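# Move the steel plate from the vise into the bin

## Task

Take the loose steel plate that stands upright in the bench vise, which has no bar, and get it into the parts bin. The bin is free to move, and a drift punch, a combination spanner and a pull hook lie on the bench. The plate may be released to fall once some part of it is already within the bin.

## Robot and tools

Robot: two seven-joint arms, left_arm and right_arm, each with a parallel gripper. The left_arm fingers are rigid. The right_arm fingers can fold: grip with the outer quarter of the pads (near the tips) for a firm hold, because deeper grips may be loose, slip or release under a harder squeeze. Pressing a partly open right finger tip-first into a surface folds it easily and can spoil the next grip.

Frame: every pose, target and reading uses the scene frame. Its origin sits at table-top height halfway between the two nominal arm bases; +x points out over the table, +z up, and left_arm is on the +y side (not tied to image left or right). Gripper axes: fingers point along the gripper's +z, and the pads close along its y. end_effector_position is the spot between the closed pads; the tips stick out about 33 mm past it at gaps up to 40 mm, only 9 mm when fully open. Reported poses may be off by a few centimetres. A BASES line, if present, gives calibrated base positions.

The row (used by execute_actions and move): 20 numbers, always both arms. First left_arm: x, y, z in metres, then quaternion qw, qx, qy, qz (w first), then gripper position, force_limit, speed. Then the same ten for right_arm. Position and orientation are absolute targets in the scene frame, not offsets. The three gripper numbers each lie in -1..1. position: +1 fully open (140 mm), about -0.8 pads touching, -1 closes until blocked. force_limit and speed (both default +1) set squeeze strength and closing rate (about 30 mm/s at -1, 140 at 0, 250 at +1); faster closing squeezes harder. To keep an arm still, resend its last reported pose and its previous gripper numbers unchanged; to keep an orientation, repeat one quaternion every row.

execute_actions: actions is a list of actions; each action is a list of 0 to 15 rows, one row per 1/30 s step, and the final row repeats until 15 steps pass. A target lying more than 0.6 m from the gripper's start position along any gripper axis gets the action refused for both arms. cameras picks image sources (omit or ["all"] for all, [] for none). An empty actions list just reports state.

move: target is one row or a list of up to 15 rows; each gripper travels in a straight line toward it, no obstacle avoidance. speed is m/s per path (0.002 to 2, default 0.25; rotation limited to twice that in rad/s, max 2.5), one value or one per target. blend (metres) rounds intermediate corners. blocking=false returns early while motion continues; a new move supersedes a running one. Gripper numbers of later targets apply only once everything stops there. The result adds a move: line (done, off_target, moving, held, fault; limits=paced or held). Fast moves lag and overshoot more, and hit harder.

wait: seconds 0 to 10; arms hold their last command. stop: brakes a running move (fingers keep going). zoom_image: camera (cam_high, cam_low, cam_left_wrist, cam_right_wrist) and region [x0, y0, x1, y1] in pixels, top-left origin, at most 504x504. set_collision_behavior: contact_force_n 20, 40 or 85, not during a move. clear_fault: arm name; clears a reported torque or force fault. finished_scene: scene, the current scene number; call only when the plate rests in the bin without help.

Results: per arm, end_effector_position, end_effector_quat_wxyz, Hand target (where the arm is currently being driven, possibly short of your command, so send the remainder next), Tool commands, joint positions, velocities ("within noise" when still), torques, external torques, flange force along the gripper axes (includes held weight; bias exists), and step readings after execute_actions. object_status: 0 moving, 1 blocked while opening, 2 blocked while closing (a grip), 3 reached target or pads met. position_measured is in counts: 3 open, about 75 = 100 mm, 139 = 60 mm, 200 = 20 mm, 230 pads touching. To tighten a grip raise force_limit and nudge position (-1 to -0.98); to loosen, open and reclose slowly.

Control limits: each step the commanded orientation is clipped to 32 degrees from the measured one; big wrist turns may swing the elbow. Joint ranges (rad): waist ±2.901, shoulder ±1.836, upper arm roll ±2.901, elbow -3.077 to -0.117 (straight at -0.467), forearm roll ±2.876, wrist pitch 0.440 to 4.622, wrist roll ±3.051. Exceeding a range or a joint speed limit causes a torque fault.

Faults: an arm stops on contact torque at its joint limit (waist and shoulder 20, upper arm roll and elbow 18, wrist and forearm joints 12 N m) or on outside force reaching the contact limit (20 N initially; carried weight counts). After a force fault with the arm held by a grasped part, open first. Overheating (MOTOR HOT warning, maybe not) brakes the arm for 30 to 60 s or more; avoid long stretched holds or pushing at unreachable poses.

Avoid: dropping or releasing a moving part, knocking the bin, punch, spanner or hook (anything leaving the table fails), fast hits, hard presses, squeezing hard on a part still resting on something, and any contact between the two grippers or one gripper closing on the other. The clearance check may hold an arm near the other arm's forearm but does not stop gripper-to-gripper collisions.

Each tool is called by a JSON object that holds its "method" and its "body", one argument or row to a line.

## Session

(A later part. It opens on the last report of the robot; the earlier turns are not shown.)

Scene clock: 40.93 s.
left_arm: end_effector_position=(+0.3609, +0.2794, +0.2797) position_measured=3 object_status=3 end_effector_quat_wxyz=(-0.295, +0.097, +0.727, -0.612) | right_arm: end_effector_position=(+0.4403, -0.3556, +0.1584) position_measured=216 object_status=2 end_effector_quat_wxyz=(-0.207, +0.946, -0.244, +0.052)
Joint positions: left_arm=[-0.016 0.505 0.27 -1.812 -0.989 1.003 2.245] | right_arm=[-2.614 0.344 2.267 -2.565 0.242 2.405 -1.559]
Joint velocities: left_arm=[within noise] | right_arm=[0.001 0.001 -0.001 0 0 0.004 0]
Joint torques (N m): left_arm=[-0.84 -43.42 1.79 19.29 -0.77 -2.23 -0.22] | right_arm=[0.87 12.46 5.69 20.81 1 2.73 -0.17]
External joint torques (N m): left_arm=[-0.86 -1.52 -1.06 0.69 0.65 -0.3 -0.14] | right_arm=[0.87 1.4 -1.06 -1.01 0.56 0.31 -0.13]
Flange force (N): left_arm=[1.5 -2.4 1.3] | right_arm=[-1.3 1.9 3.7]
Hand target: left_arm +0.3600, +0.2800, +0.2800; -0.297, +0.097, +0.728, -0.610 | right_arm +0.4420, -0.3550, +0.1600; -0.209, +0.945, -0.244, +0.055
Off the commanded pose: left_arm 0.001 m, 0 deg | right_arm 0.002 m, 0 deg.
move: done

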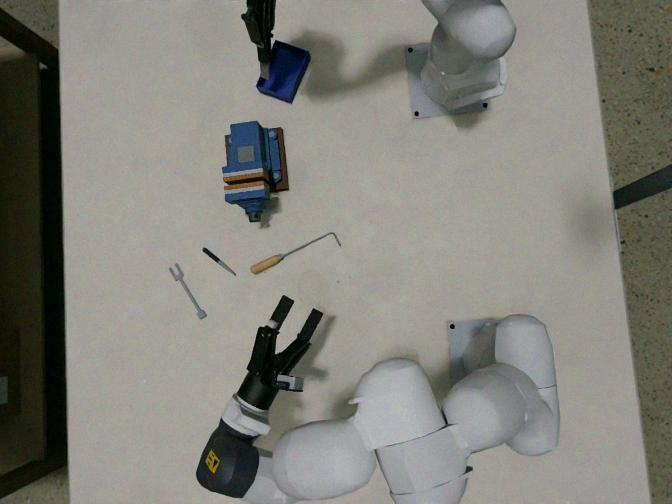

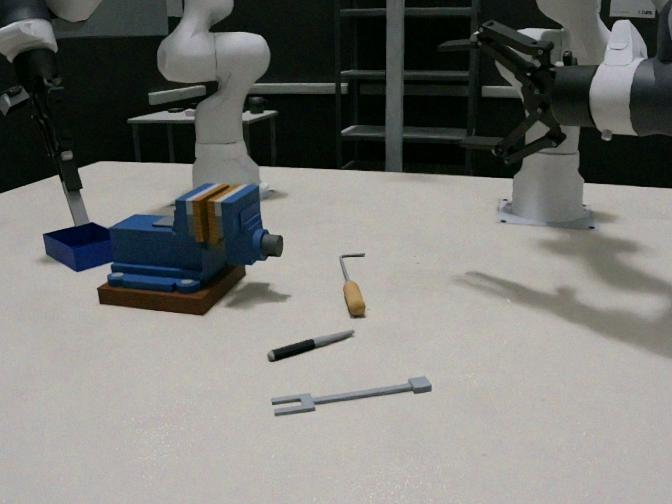

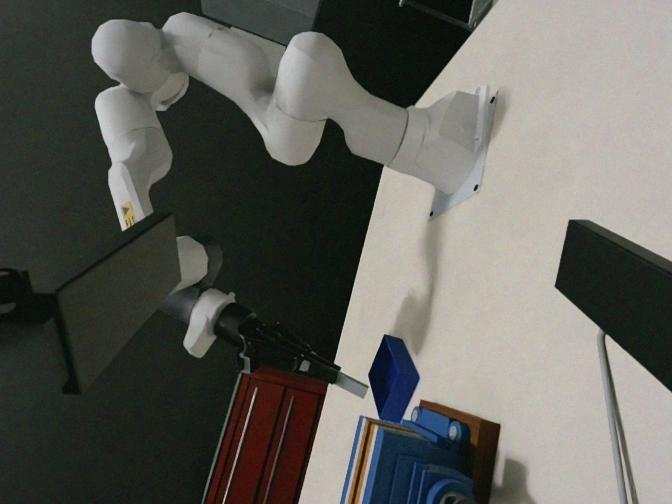

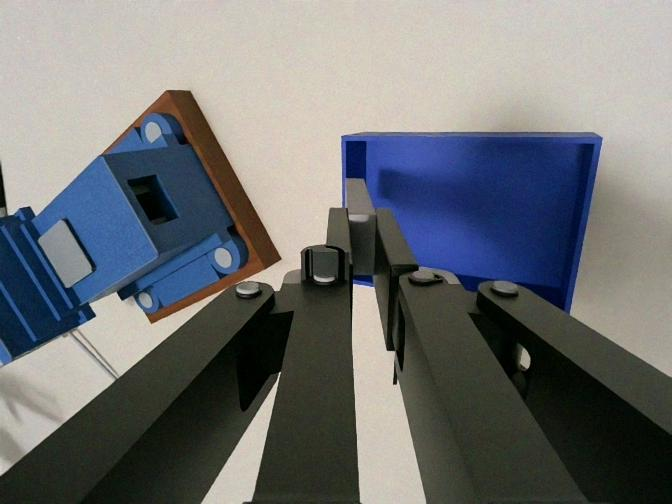

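{"method": "move", "body": {
  "target": [
    [0.36,0.28,0.28,-0.297,0.097,0.728,-0.610,1,1,1,0.434,-0.371,0.155,-0.2093,0.945,-0.244,0.0548,-1,-1,-1],
    [0.36,0.28,0.28,-0.297,0.097,0.728,-0.610,1,1,1,0.434,-0.371,0.125,-0.2093,0.945,-0.244,0.0548,-1,-1,-1]
  ],
  "speed": 0.08
}}

{"method": "zoom_image", "body": {
  "camera": "cam_low",
  "region": [0, 140, 200, 290]
}}

{"method": "zoom_image", "body": {
  "camera": "cam_right_wrist",
  "region": [220, 100, 500, 320]
}}

Scene clock: 44.30 s.
left_arm: end_effector_position=(+0.3609, +0.2794, +0.2797) position_measured=3 object_status=3 end_effector_quat_wxyz=(-0.295, +0.097, +0.727, -0.612) | right_arm: end_effector_position=(+0.4321, -0.3708, +0.1238) position_measured=216 object_status=2 end_effector_quat_wxyz=(-0.209, +0.945, -0.246, +0.052)
Joint positions: left_arm=[-0.016 0.505 0.27 -1.812 -0.989 1.003 2.245] | right_arm=[-2.526 0.29 2.134 -2.594 0.301 2.471 -1.666]
Joint velocities: left_arm=[within noise] | right_arm=[-0.001 -0.001 0 0 -0.002 0.001 -0.007]
Joint torques (N m): left_arm=[-0.81 -43.47 1.79 19.29 -0.78 -2.24 -0.18] | right_arm=[0.9 9.85 5.26 20.39 0.49 2.56 -0.2]
External joint torques (N m): left_arm=[-0.79 -1.46 -1.03 0.62 0.65 -0.3 -0.09] | right_arm=[0.91 0.45 -1.05 -0.46 0.22 0.25 -0.16]
Flange force (N): left_arm=[1.6 -2.2 1.3] | right_arm=[4.7 2.2 6.8]
Hand target: left_arm +0.3600, +0.2800, +0.2800; -0.297, +0.097, +0.728, -0.610 | right_arm +0.4340, -0.3710, +0.1250; -0.209, +0.945, -0.244, +0.055
Off the commanded pose: left_arm 0.001 m, 0 deg | right_arm 0.002 m, 0 deg.
move: done

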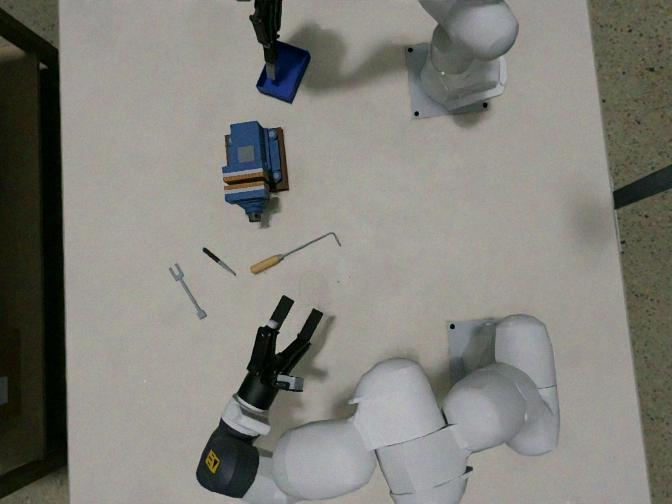

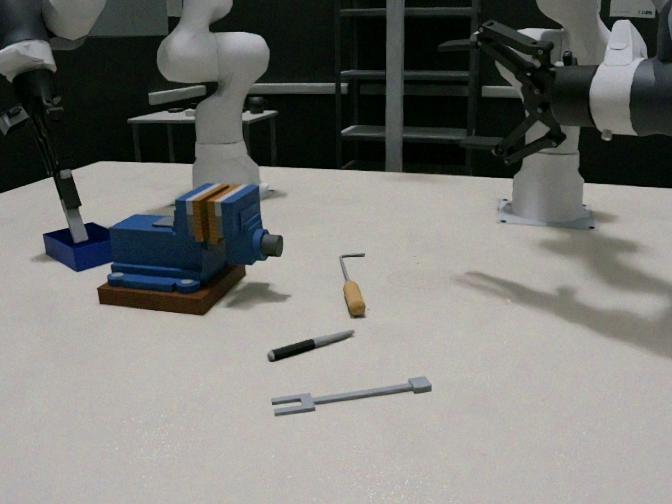

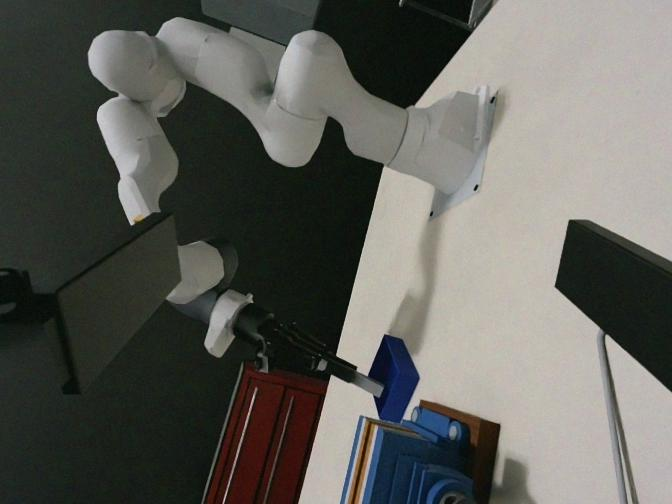

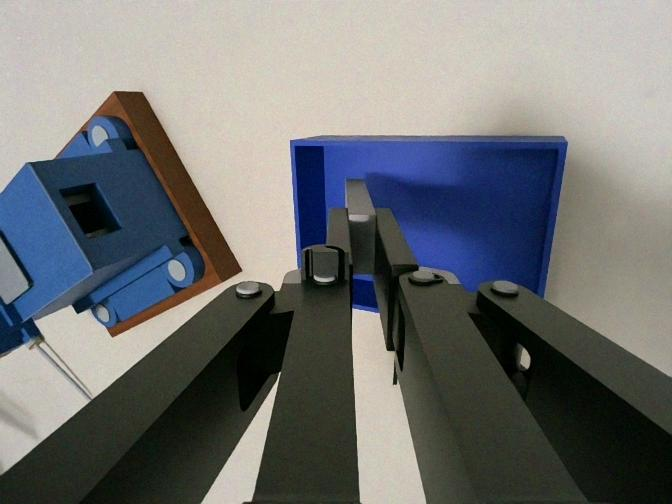

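Scaled by 2.520 from the camera's 672x504 image, which has a finer 960x720 frame.

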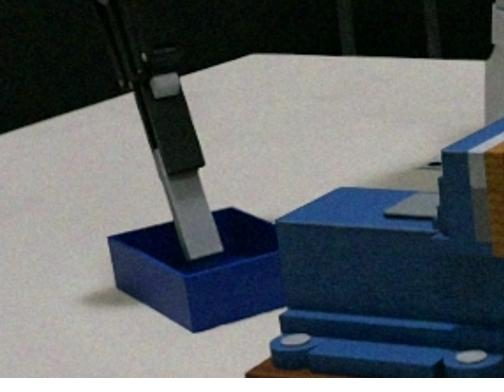

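Scaled by 1.800 from the camera's 672x504 image, which has a finer 960x720 frame.

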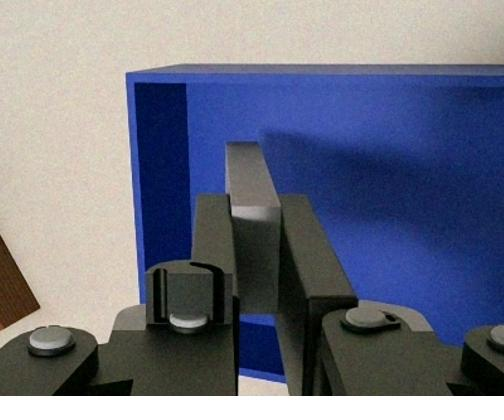

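{"method": "move", "body": {
  "target": [
    [0.36,0.28,0.28,-0.297,0.097,0.728,-0.610,1,1,1,0.434,-0.371,0.118,-0.2093,0.945,-0.244,0.0548,-1,-1,-1]
  ],
  "speed": 0.03,
  "cameras": ["cam_low","cam_right_wrist"]
}}

{"method": "zoom_image", "body": {
  "camera": "cam_low",
  "region": [0, 140, 200, 290]
}}

Scene clock: 45.50 s.
left_arm: end_effector_position=(+0.3609, +0.2794, +0.2797) position_measured=3 object_status=3 end_effector_quat_wxyz=(-0.295, +0.097, +0.727, -0.612) | right_arm: end_effector_position=(+0.4331, -0.3710, +0.1181) position_measured=216 object_status=2 end_effector_quat_wxyz=(-0.209, +0.945, -0.245, +0.053)
Joint positions: left_arm=[-0.016 0.505 0.27 -1.812 -0.989 1.003 2.245] | right_arm=[-2.493 0.278 2.102 -2.596 0.32 2.486 -1.687]
Joint velocities: left_arm=[within noise] | right_arm=[0.001 0.001 0 0 0.001 0.002 -0.005]
Joint torques (N m): left_arm=[-0.84 -43.44 1.79 19.26 -0.78 -2.24 -0.24] | right_arm=[0.73 8.88 5.21 19.68 0.76 2.53 -0.17]
External joint torques (N m): left_arm=[-0.73 -1.49 -0.95 0.63 0.64 -0.29 -0.16] | right_arm=[0.78 -0.06 -0.93 -0.91 0.53 0.26 -0.13]
Flange force (N): left_arm=[1.7 -2.3 1.2] | right_arm=[5.7 2.5 9.5]
Hand target: left_arm +0.3600, +0.2800, +0.2800; -0.297, +0.097, +0.728, -0.610 | right_arm +0.4340, -0.3710, +0.1180; -0.209, +0.945, -0.244, +0.055
Off the commanded pose: left_arm 0.001 m, 0 deg | right_arm 0.001 m, 0 deg.
move: done
Images, in order (width x height): cam_low 672x504, cam_right_wrist 672x504.

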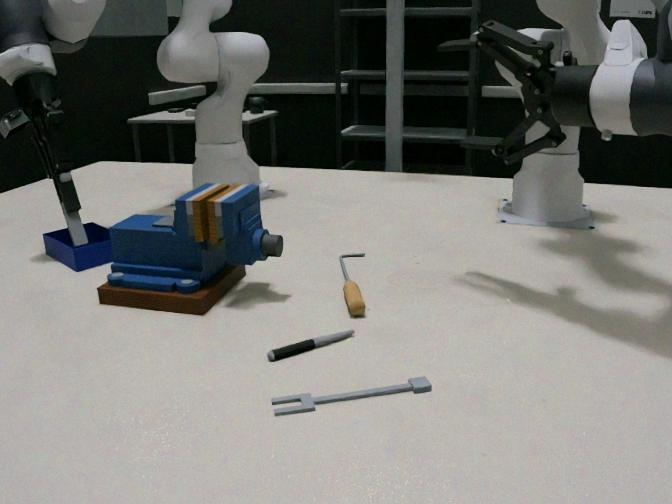

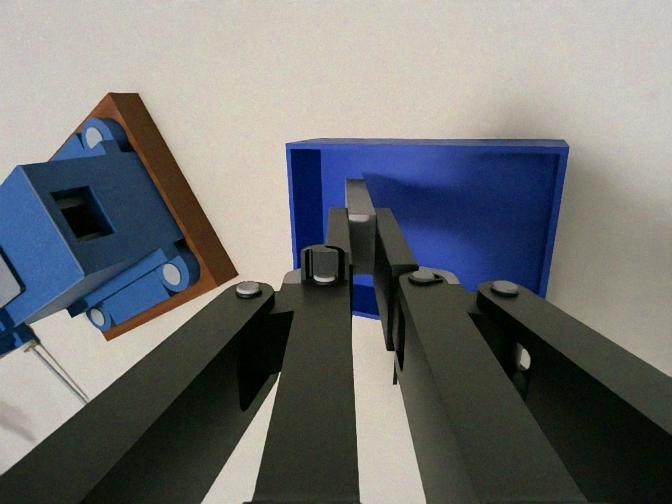

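Scaled by 2.520 from the camera's 672x504 image, which has a finer 960x720 frame.

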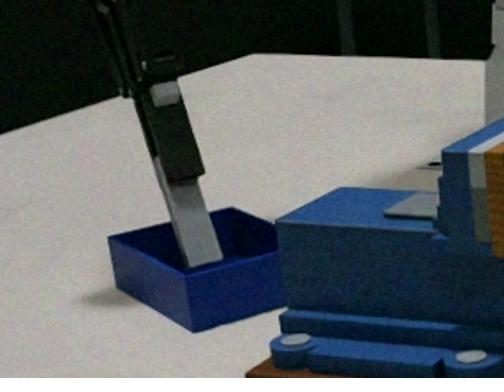

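Lower a bit further in small steps.

{"method": "move", "body": {
  "target": [
    [0.36,0.28,0.28,-0.297,0.097,0.728,-0.610,1,1,1,0.434,-0.371,0.111,-0.2093,0.945,-0.244,0.0548,-1,-1,-1]
  ],
  "speed": 0.02,
  "cameras": ["cam_low","cam_right_wrist"]
}}

{"method": "zoom_image", "body": {
  "camera": "cam_low",
  "region": [0, 140, 200, 290]
}}

Scene clock: 46.70 s.
left_arm: end_effector_position=(+0.3609, +0.2794, +0.2797) position_measured=3 object_status=3 end_effector_quat_wxyz=(-0.295, +0.097, +0.727, -0.612) | right_arm: end_effector_position=(+0.4332, -0.3710, +0.1111) position_measured=216 object_status=2 end_effector_quat_wxyz=(-0.209, +0.945, -0.245, +0.053)
Joint positions: left_arm=[-0.016 0.505 0.27 -1.812 -0.989 1.003 2.245] | right_arm=[-2.457 0.263 2.066 -2.599 0.341 2.502 -1.709]
Joint velocities: left_arm=[within noise] | right_arm=[0.001 -0.001 -0.002 0 0.001 0.001 -0.005]
Joint torques (N m): left_arm=[-0.84 -43.43 1.82 19.27 -0.78 -2.22 -0.24] | right_arm=[0.82 8.28 4.65 19.48 0.73 2.54 -0.21]
External joint torques (N m): left_arm=[-0.67 -1.46 -0.88 0.61 0.65 -0.28 -0.16] | right_arm=[0.77 -0.06 -1.4 -0.95 0.54 0.3 -0.17]
Flange force (N): left_arm=[1.7 -2.2 1.2] | right_arm=[0.0 0.0 0.0]
Hand target: left_arm +0.3600, +0.2800, +0.2800; -0.297, +0.097, +0.728, -0.610 | right_arm +0.4340, -0.3710, +0.1110; -0.209, +0.945, -0.244, +0.055
Off the commanded pose: left_arm 0.001 m, 0 deg | right_arm 0.001 m, 0 deg.
move: done
Images, in order (width x height): cam_low 672x504, cam_right_wrist 672x504.

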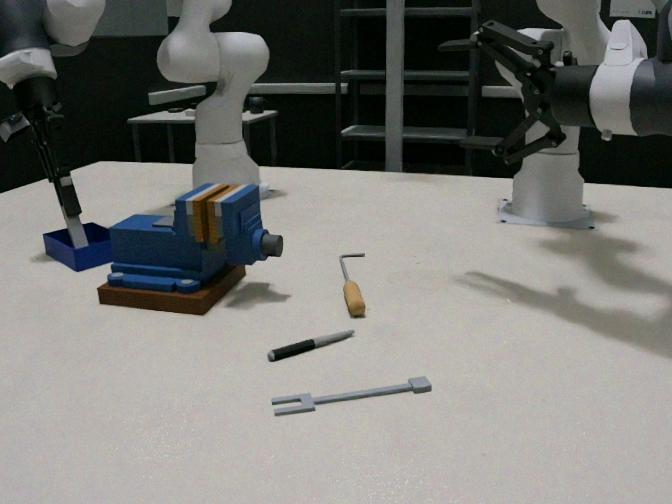

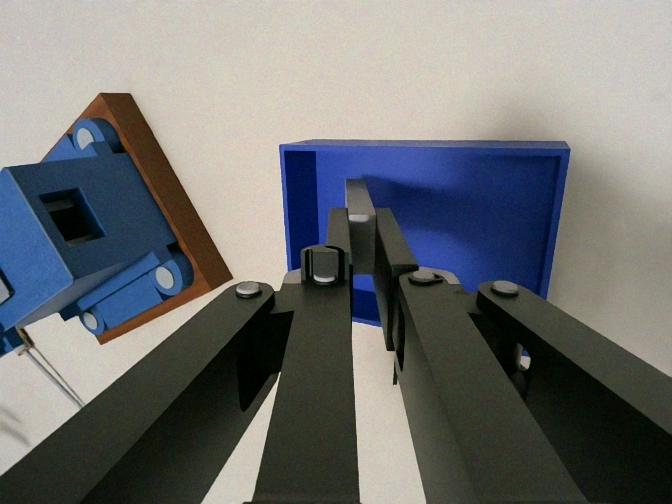

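Scaled by 2.520 from the camera's 672x504 image, which has a finer 960x720 frame.

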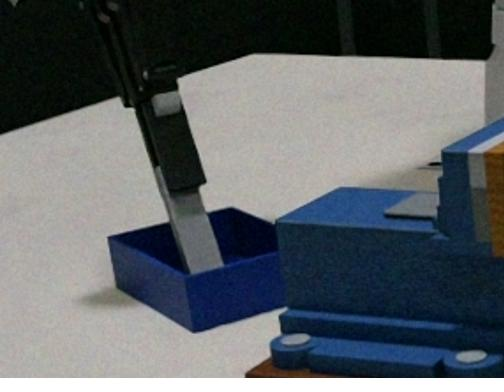

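{"method": "move", "body": {
  "target": [
    [0.36,0.28,0.28,-0.297,0.097,0.728,-0.610,1,1,1,0.434,-0.371,0.103,-0.2093,0.945,-0.244,0.0548,-1,-1,-1]
  ],
  "speed": 0.02,
  "cameras": ["cam_low","cam_right_wrist"]
}}

{"method": "zoom_image", "body": {
  "camera": "cam_low",
  "region": [0, 140, 200, 290]
}}

Scene clock: 47.97 s.
left_arm: end_effector_position=(+0.3609, +0.2794, +0.2797) position_measured=3 object_status=3 end_effector_quat_wxyz=(-0.295, +0.097, +0.727, -0.612) | right_arm: end_effector_position=(+0.4332, -0.3709, +0.1031) position_measured=216 object_status=2 end_effector_quat_wxyz=(-0.209, +0.945, -0.245, +0.053)
Joint positions: left_arm=[-0.016 0.505 0.27 -1.812 -0.989 1.003 2.245] | right_arm=[-2.41 0.244 2.021 -2.602 0.37 2.519 -1.736]
Joint velocities: left_arm=[within noise] | right_arm=[0.002 -0.001 0 0 0.002 0.001 -0.007]
Joint torques (N m): left_arm=[-0.8 -43.48 1.77 19.25 -0.78 -2.23 -0.23] | right_arm=[0.9 7.63 4.58 19.29 0.7 2.5 -0.29]
External joint torques (N m): left_arm=[-0.89 -1.38 -1.15 0.57 0.64 -0.29 -0.14] | right_arm=[0.87 -0.13 -1.19 -0.98 0.55 0.27 -0.24]
Flange force (N): left_arm=[1.4 -2.2 1.5] | right_arm=[0.0 0.0 0.0]
Hand target: left_arm +0.3600, +0.2800, +0.2800; -0.297, +0.097, +0.728, -0.610 | right_arm +0.4340, -0.3710, +0.1030; -0.209, +0.945, -0.244, +0.055
Off the commanded pose: left_arm 0.001 m, 0 deg | right_arm 0.001 m, 0 deg.
move: done
Images, in order (width x height): cam_low 672x504, cam_right_wrist 672x504.

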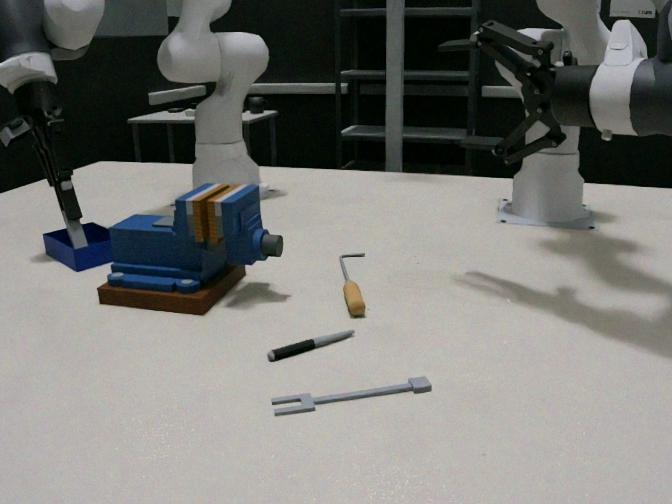

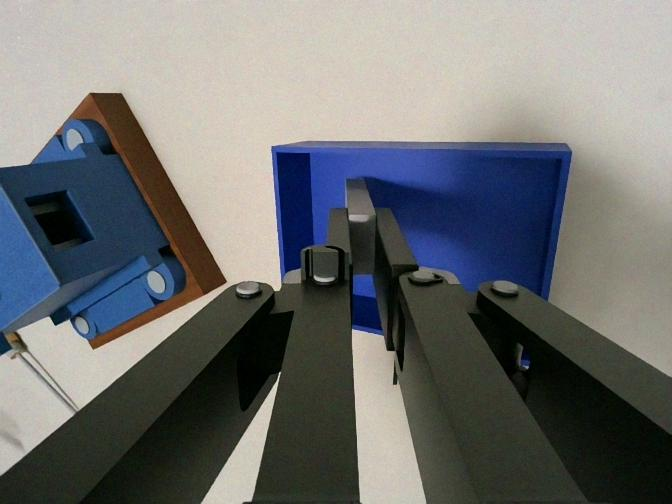

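Scaled by 2.520 from the camera's 672x504 image, which has a finer 960x720 frame.

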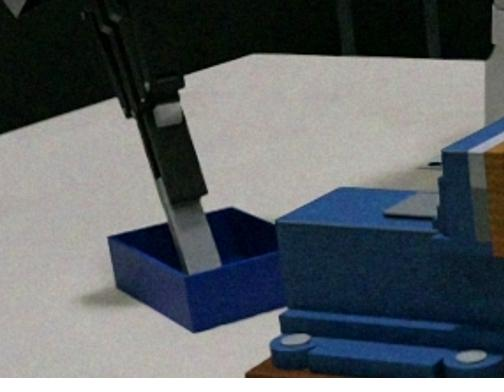

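{"method": "move", "body": {
  "target": [
    [0.36,0.28,0.28,-0.297,0.097,0.728,-0.610,1,1,1,0.434,-0.371,0.103,-0.2093,0.945,-0.244,0.0548,-0.5,-1,-1]
  ],
  "speed": 0.02
}}

{"method": "zoom_image", "body": {
  "camera": "cam_low",
  "region": [0, 140, 200, 290]
}}

Scene clock: 50.07 s.
left_arm: end_effector_position=(+0.3609, +0.2794, +0.2797) position_measured=3 object_status=3 end_effector_quat_wxyz=(-0.295, +0.097, +0.727, -0.612) | right_arm: end_effector_position=(+0.4333, -0.3711, +0.1029) position_measured=192 object_status=0 end_effector_quat_wxyz=(-0.209, +0.945, -0.245, +0.054)
Joint positions: left_arm=[-0.016 0.505 0.27 -1.812 -0.989 1.003 2.245] | right_arm=[-2.408 0.244 2.019 -2.602 0.37 2.52 -1.738]
Joint velocities: within noise
Joint torques (N m): left_arm=[-0.79 -43.45 1.76 19.27 -0.78 -2.25 -0.2] | right_arm=[1.2 7.68 4.51 19.17 0.3 2.38 -0.13]
External joint torques (N m): left_arm=[-0.71 -1.36 -1.01 0.55 0.66 -0.3 -0.11] | right_arm=[1.21 0 -1.2 -0.94 0.15 0.17 -0.09]
Flange force (N): left_arm=[1.6 -2.0 1.2] | right_arm=[0.0 0.0 0.0]
Hand target: left_arm +0.3600, +0.2800, +0.2800; -0.297, +0.097, +0.728, -0.610 | right_arm +0.4340, -0.3710, +0.1030; -0.209, +0.945, -0.244, +0.055
Off the commanded pose: left_arm 0.001 m, 0 deg | right_arm 0.001 m, 0 deg.
move: done

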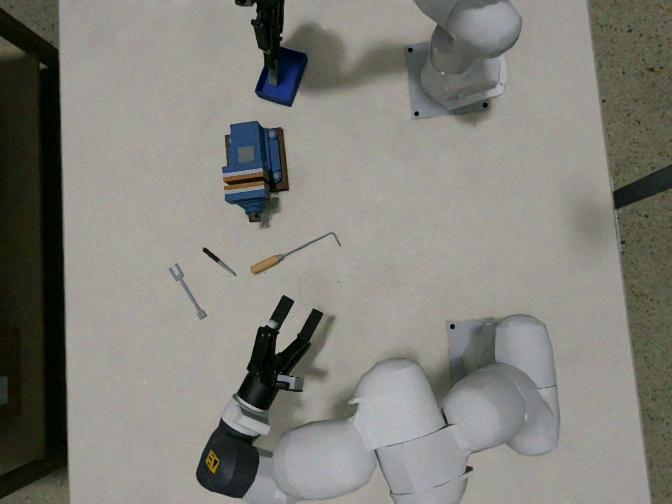

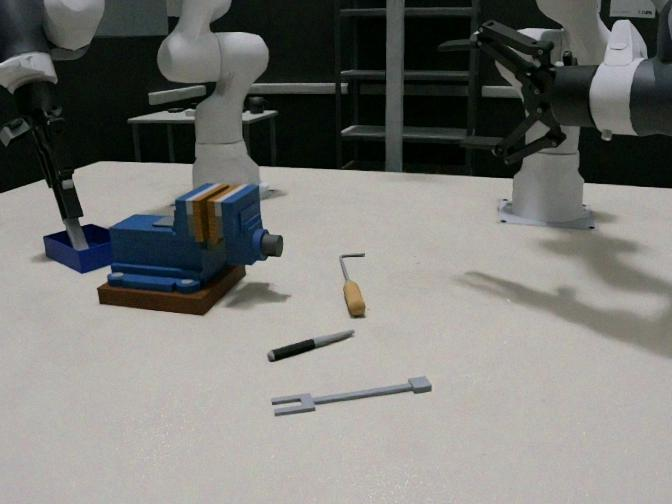

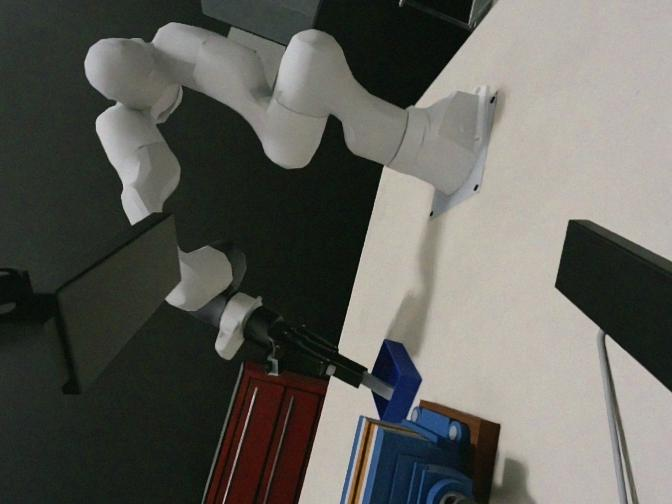

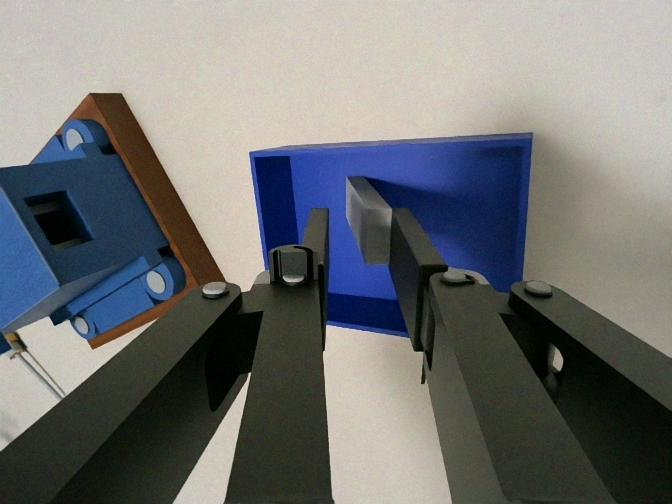

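Scaled by 2.520 from the camera's 672x504 image, which has a finer 960x720 frame.

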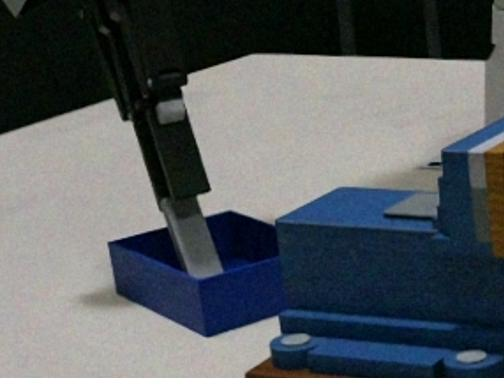

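{"method": "move", "body": {
  "target": [
    [0.36,0.28,0.28,-0.297,0.097,0.728,-0.610,1,1,1,0.417,-0.402,0.179,-0.2093,0.945,-0.244,0.0548,-0.5,-1,-1]
  ],
  "speed": 0.1
}}

{"method": "zoom_image", "body": {
  "camera": "cam_right_wrist",
  "region": [220, 100, 570, 360]
}}

Scene clock: 52.10 s.
left_arm: end_effector_position=(+0.3609, +0.2794, +0.2797) position_measured=3 object_status=3 end_effector_quat_wxyz=(-0.295, +0.097, +0.727, -0.612) | right_arm: end_effector_position=(+0.4177, -0.4019, +0.1793) position_measured=192 object_status=3 end_effector_quat_wxyz=(-0.209, +0.946, -0.241, +0.057)
Joint positions: left_arm=[-0.016 0.505 0.27 -1.812 -0.989 1.003 2.245] | right_arm=[-2.71 0.427 2.242 -2.546 0.142 2.308 -1.585]
Joint velocities: left_arm=[within noise] | right_arm=[-0.001 0 0.001 0.001 0 -0.002 0.007]
Joint torques (N m): left_arm=[-0.81 -43.42 1.8 19.27 -0.78 -2.23 -0.23] | right_arm=[0.11 8.64 8.17 20.82 0.75 2.16 0.11]
External joint torques (N m): left_arm=[-0.87 -1.31 -1.09 0.57 0.64 -0.28 -0.15] | right_arm=[0.08 0.04 -0.3 -0.99 0.11 -0.23 0.16]
Flange force (N): left_arm=[1.3 -2.1 1.4] | right_arm=[-2.2 0.4 0.9]
Hand target: left_arm +0.3600, +0.2800, +0.2800; -0.297, +0.097, +0.728, -0.610 | right_arm +0.4170, -0.4020, +0.1790; -0.209, +0.945, -0.244, +0.055
Off the commanded pose: left_arm 0.001 m, 0 deg | right_arm 0.001 m, 0 deg.
move: done

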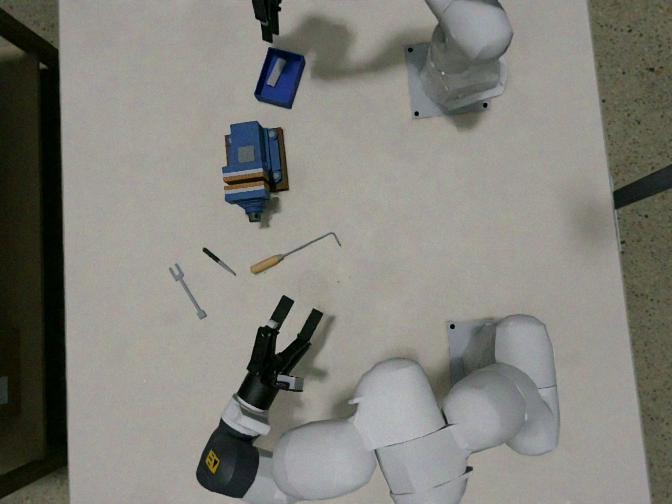

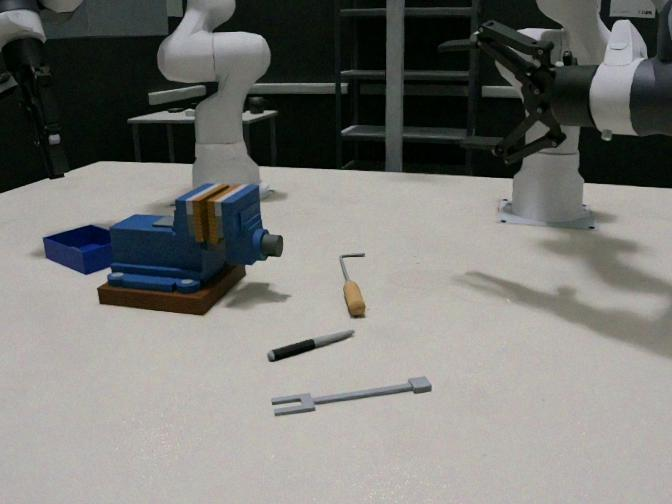

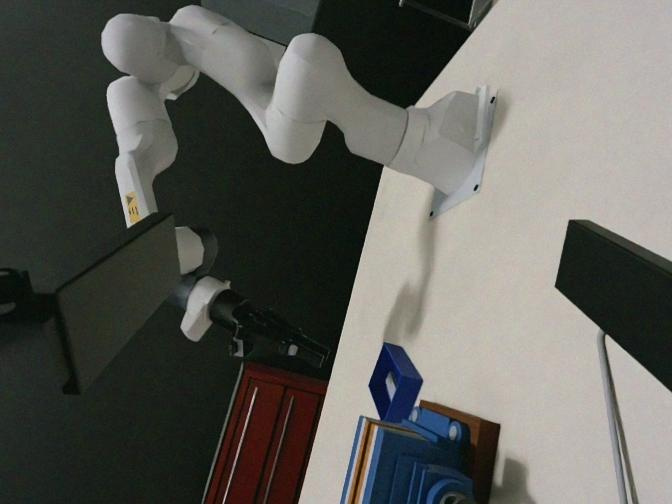

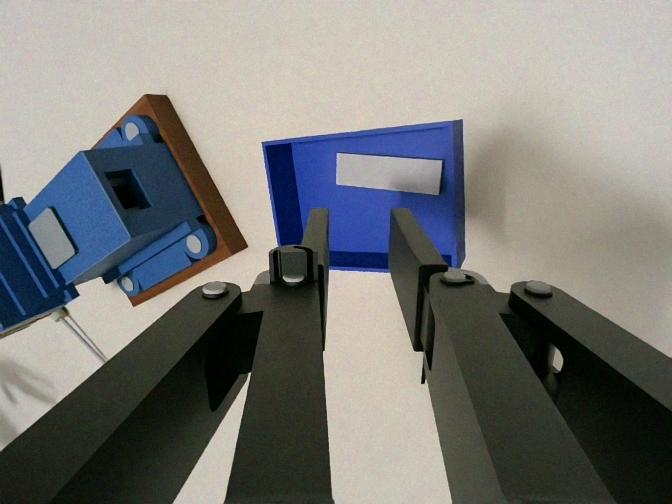

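Scaled by 1.440 from the camera's 672x504 image, which has a finer 960x720 frame.

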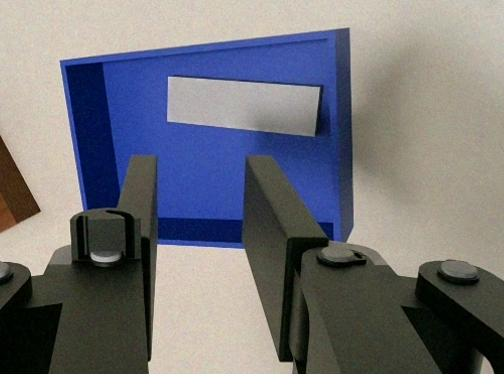

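Plate lies flat in the bin. Done.

{"method": "finished_scene", "body": {
  "scene": 1
}}

The scene is finished: the task was done.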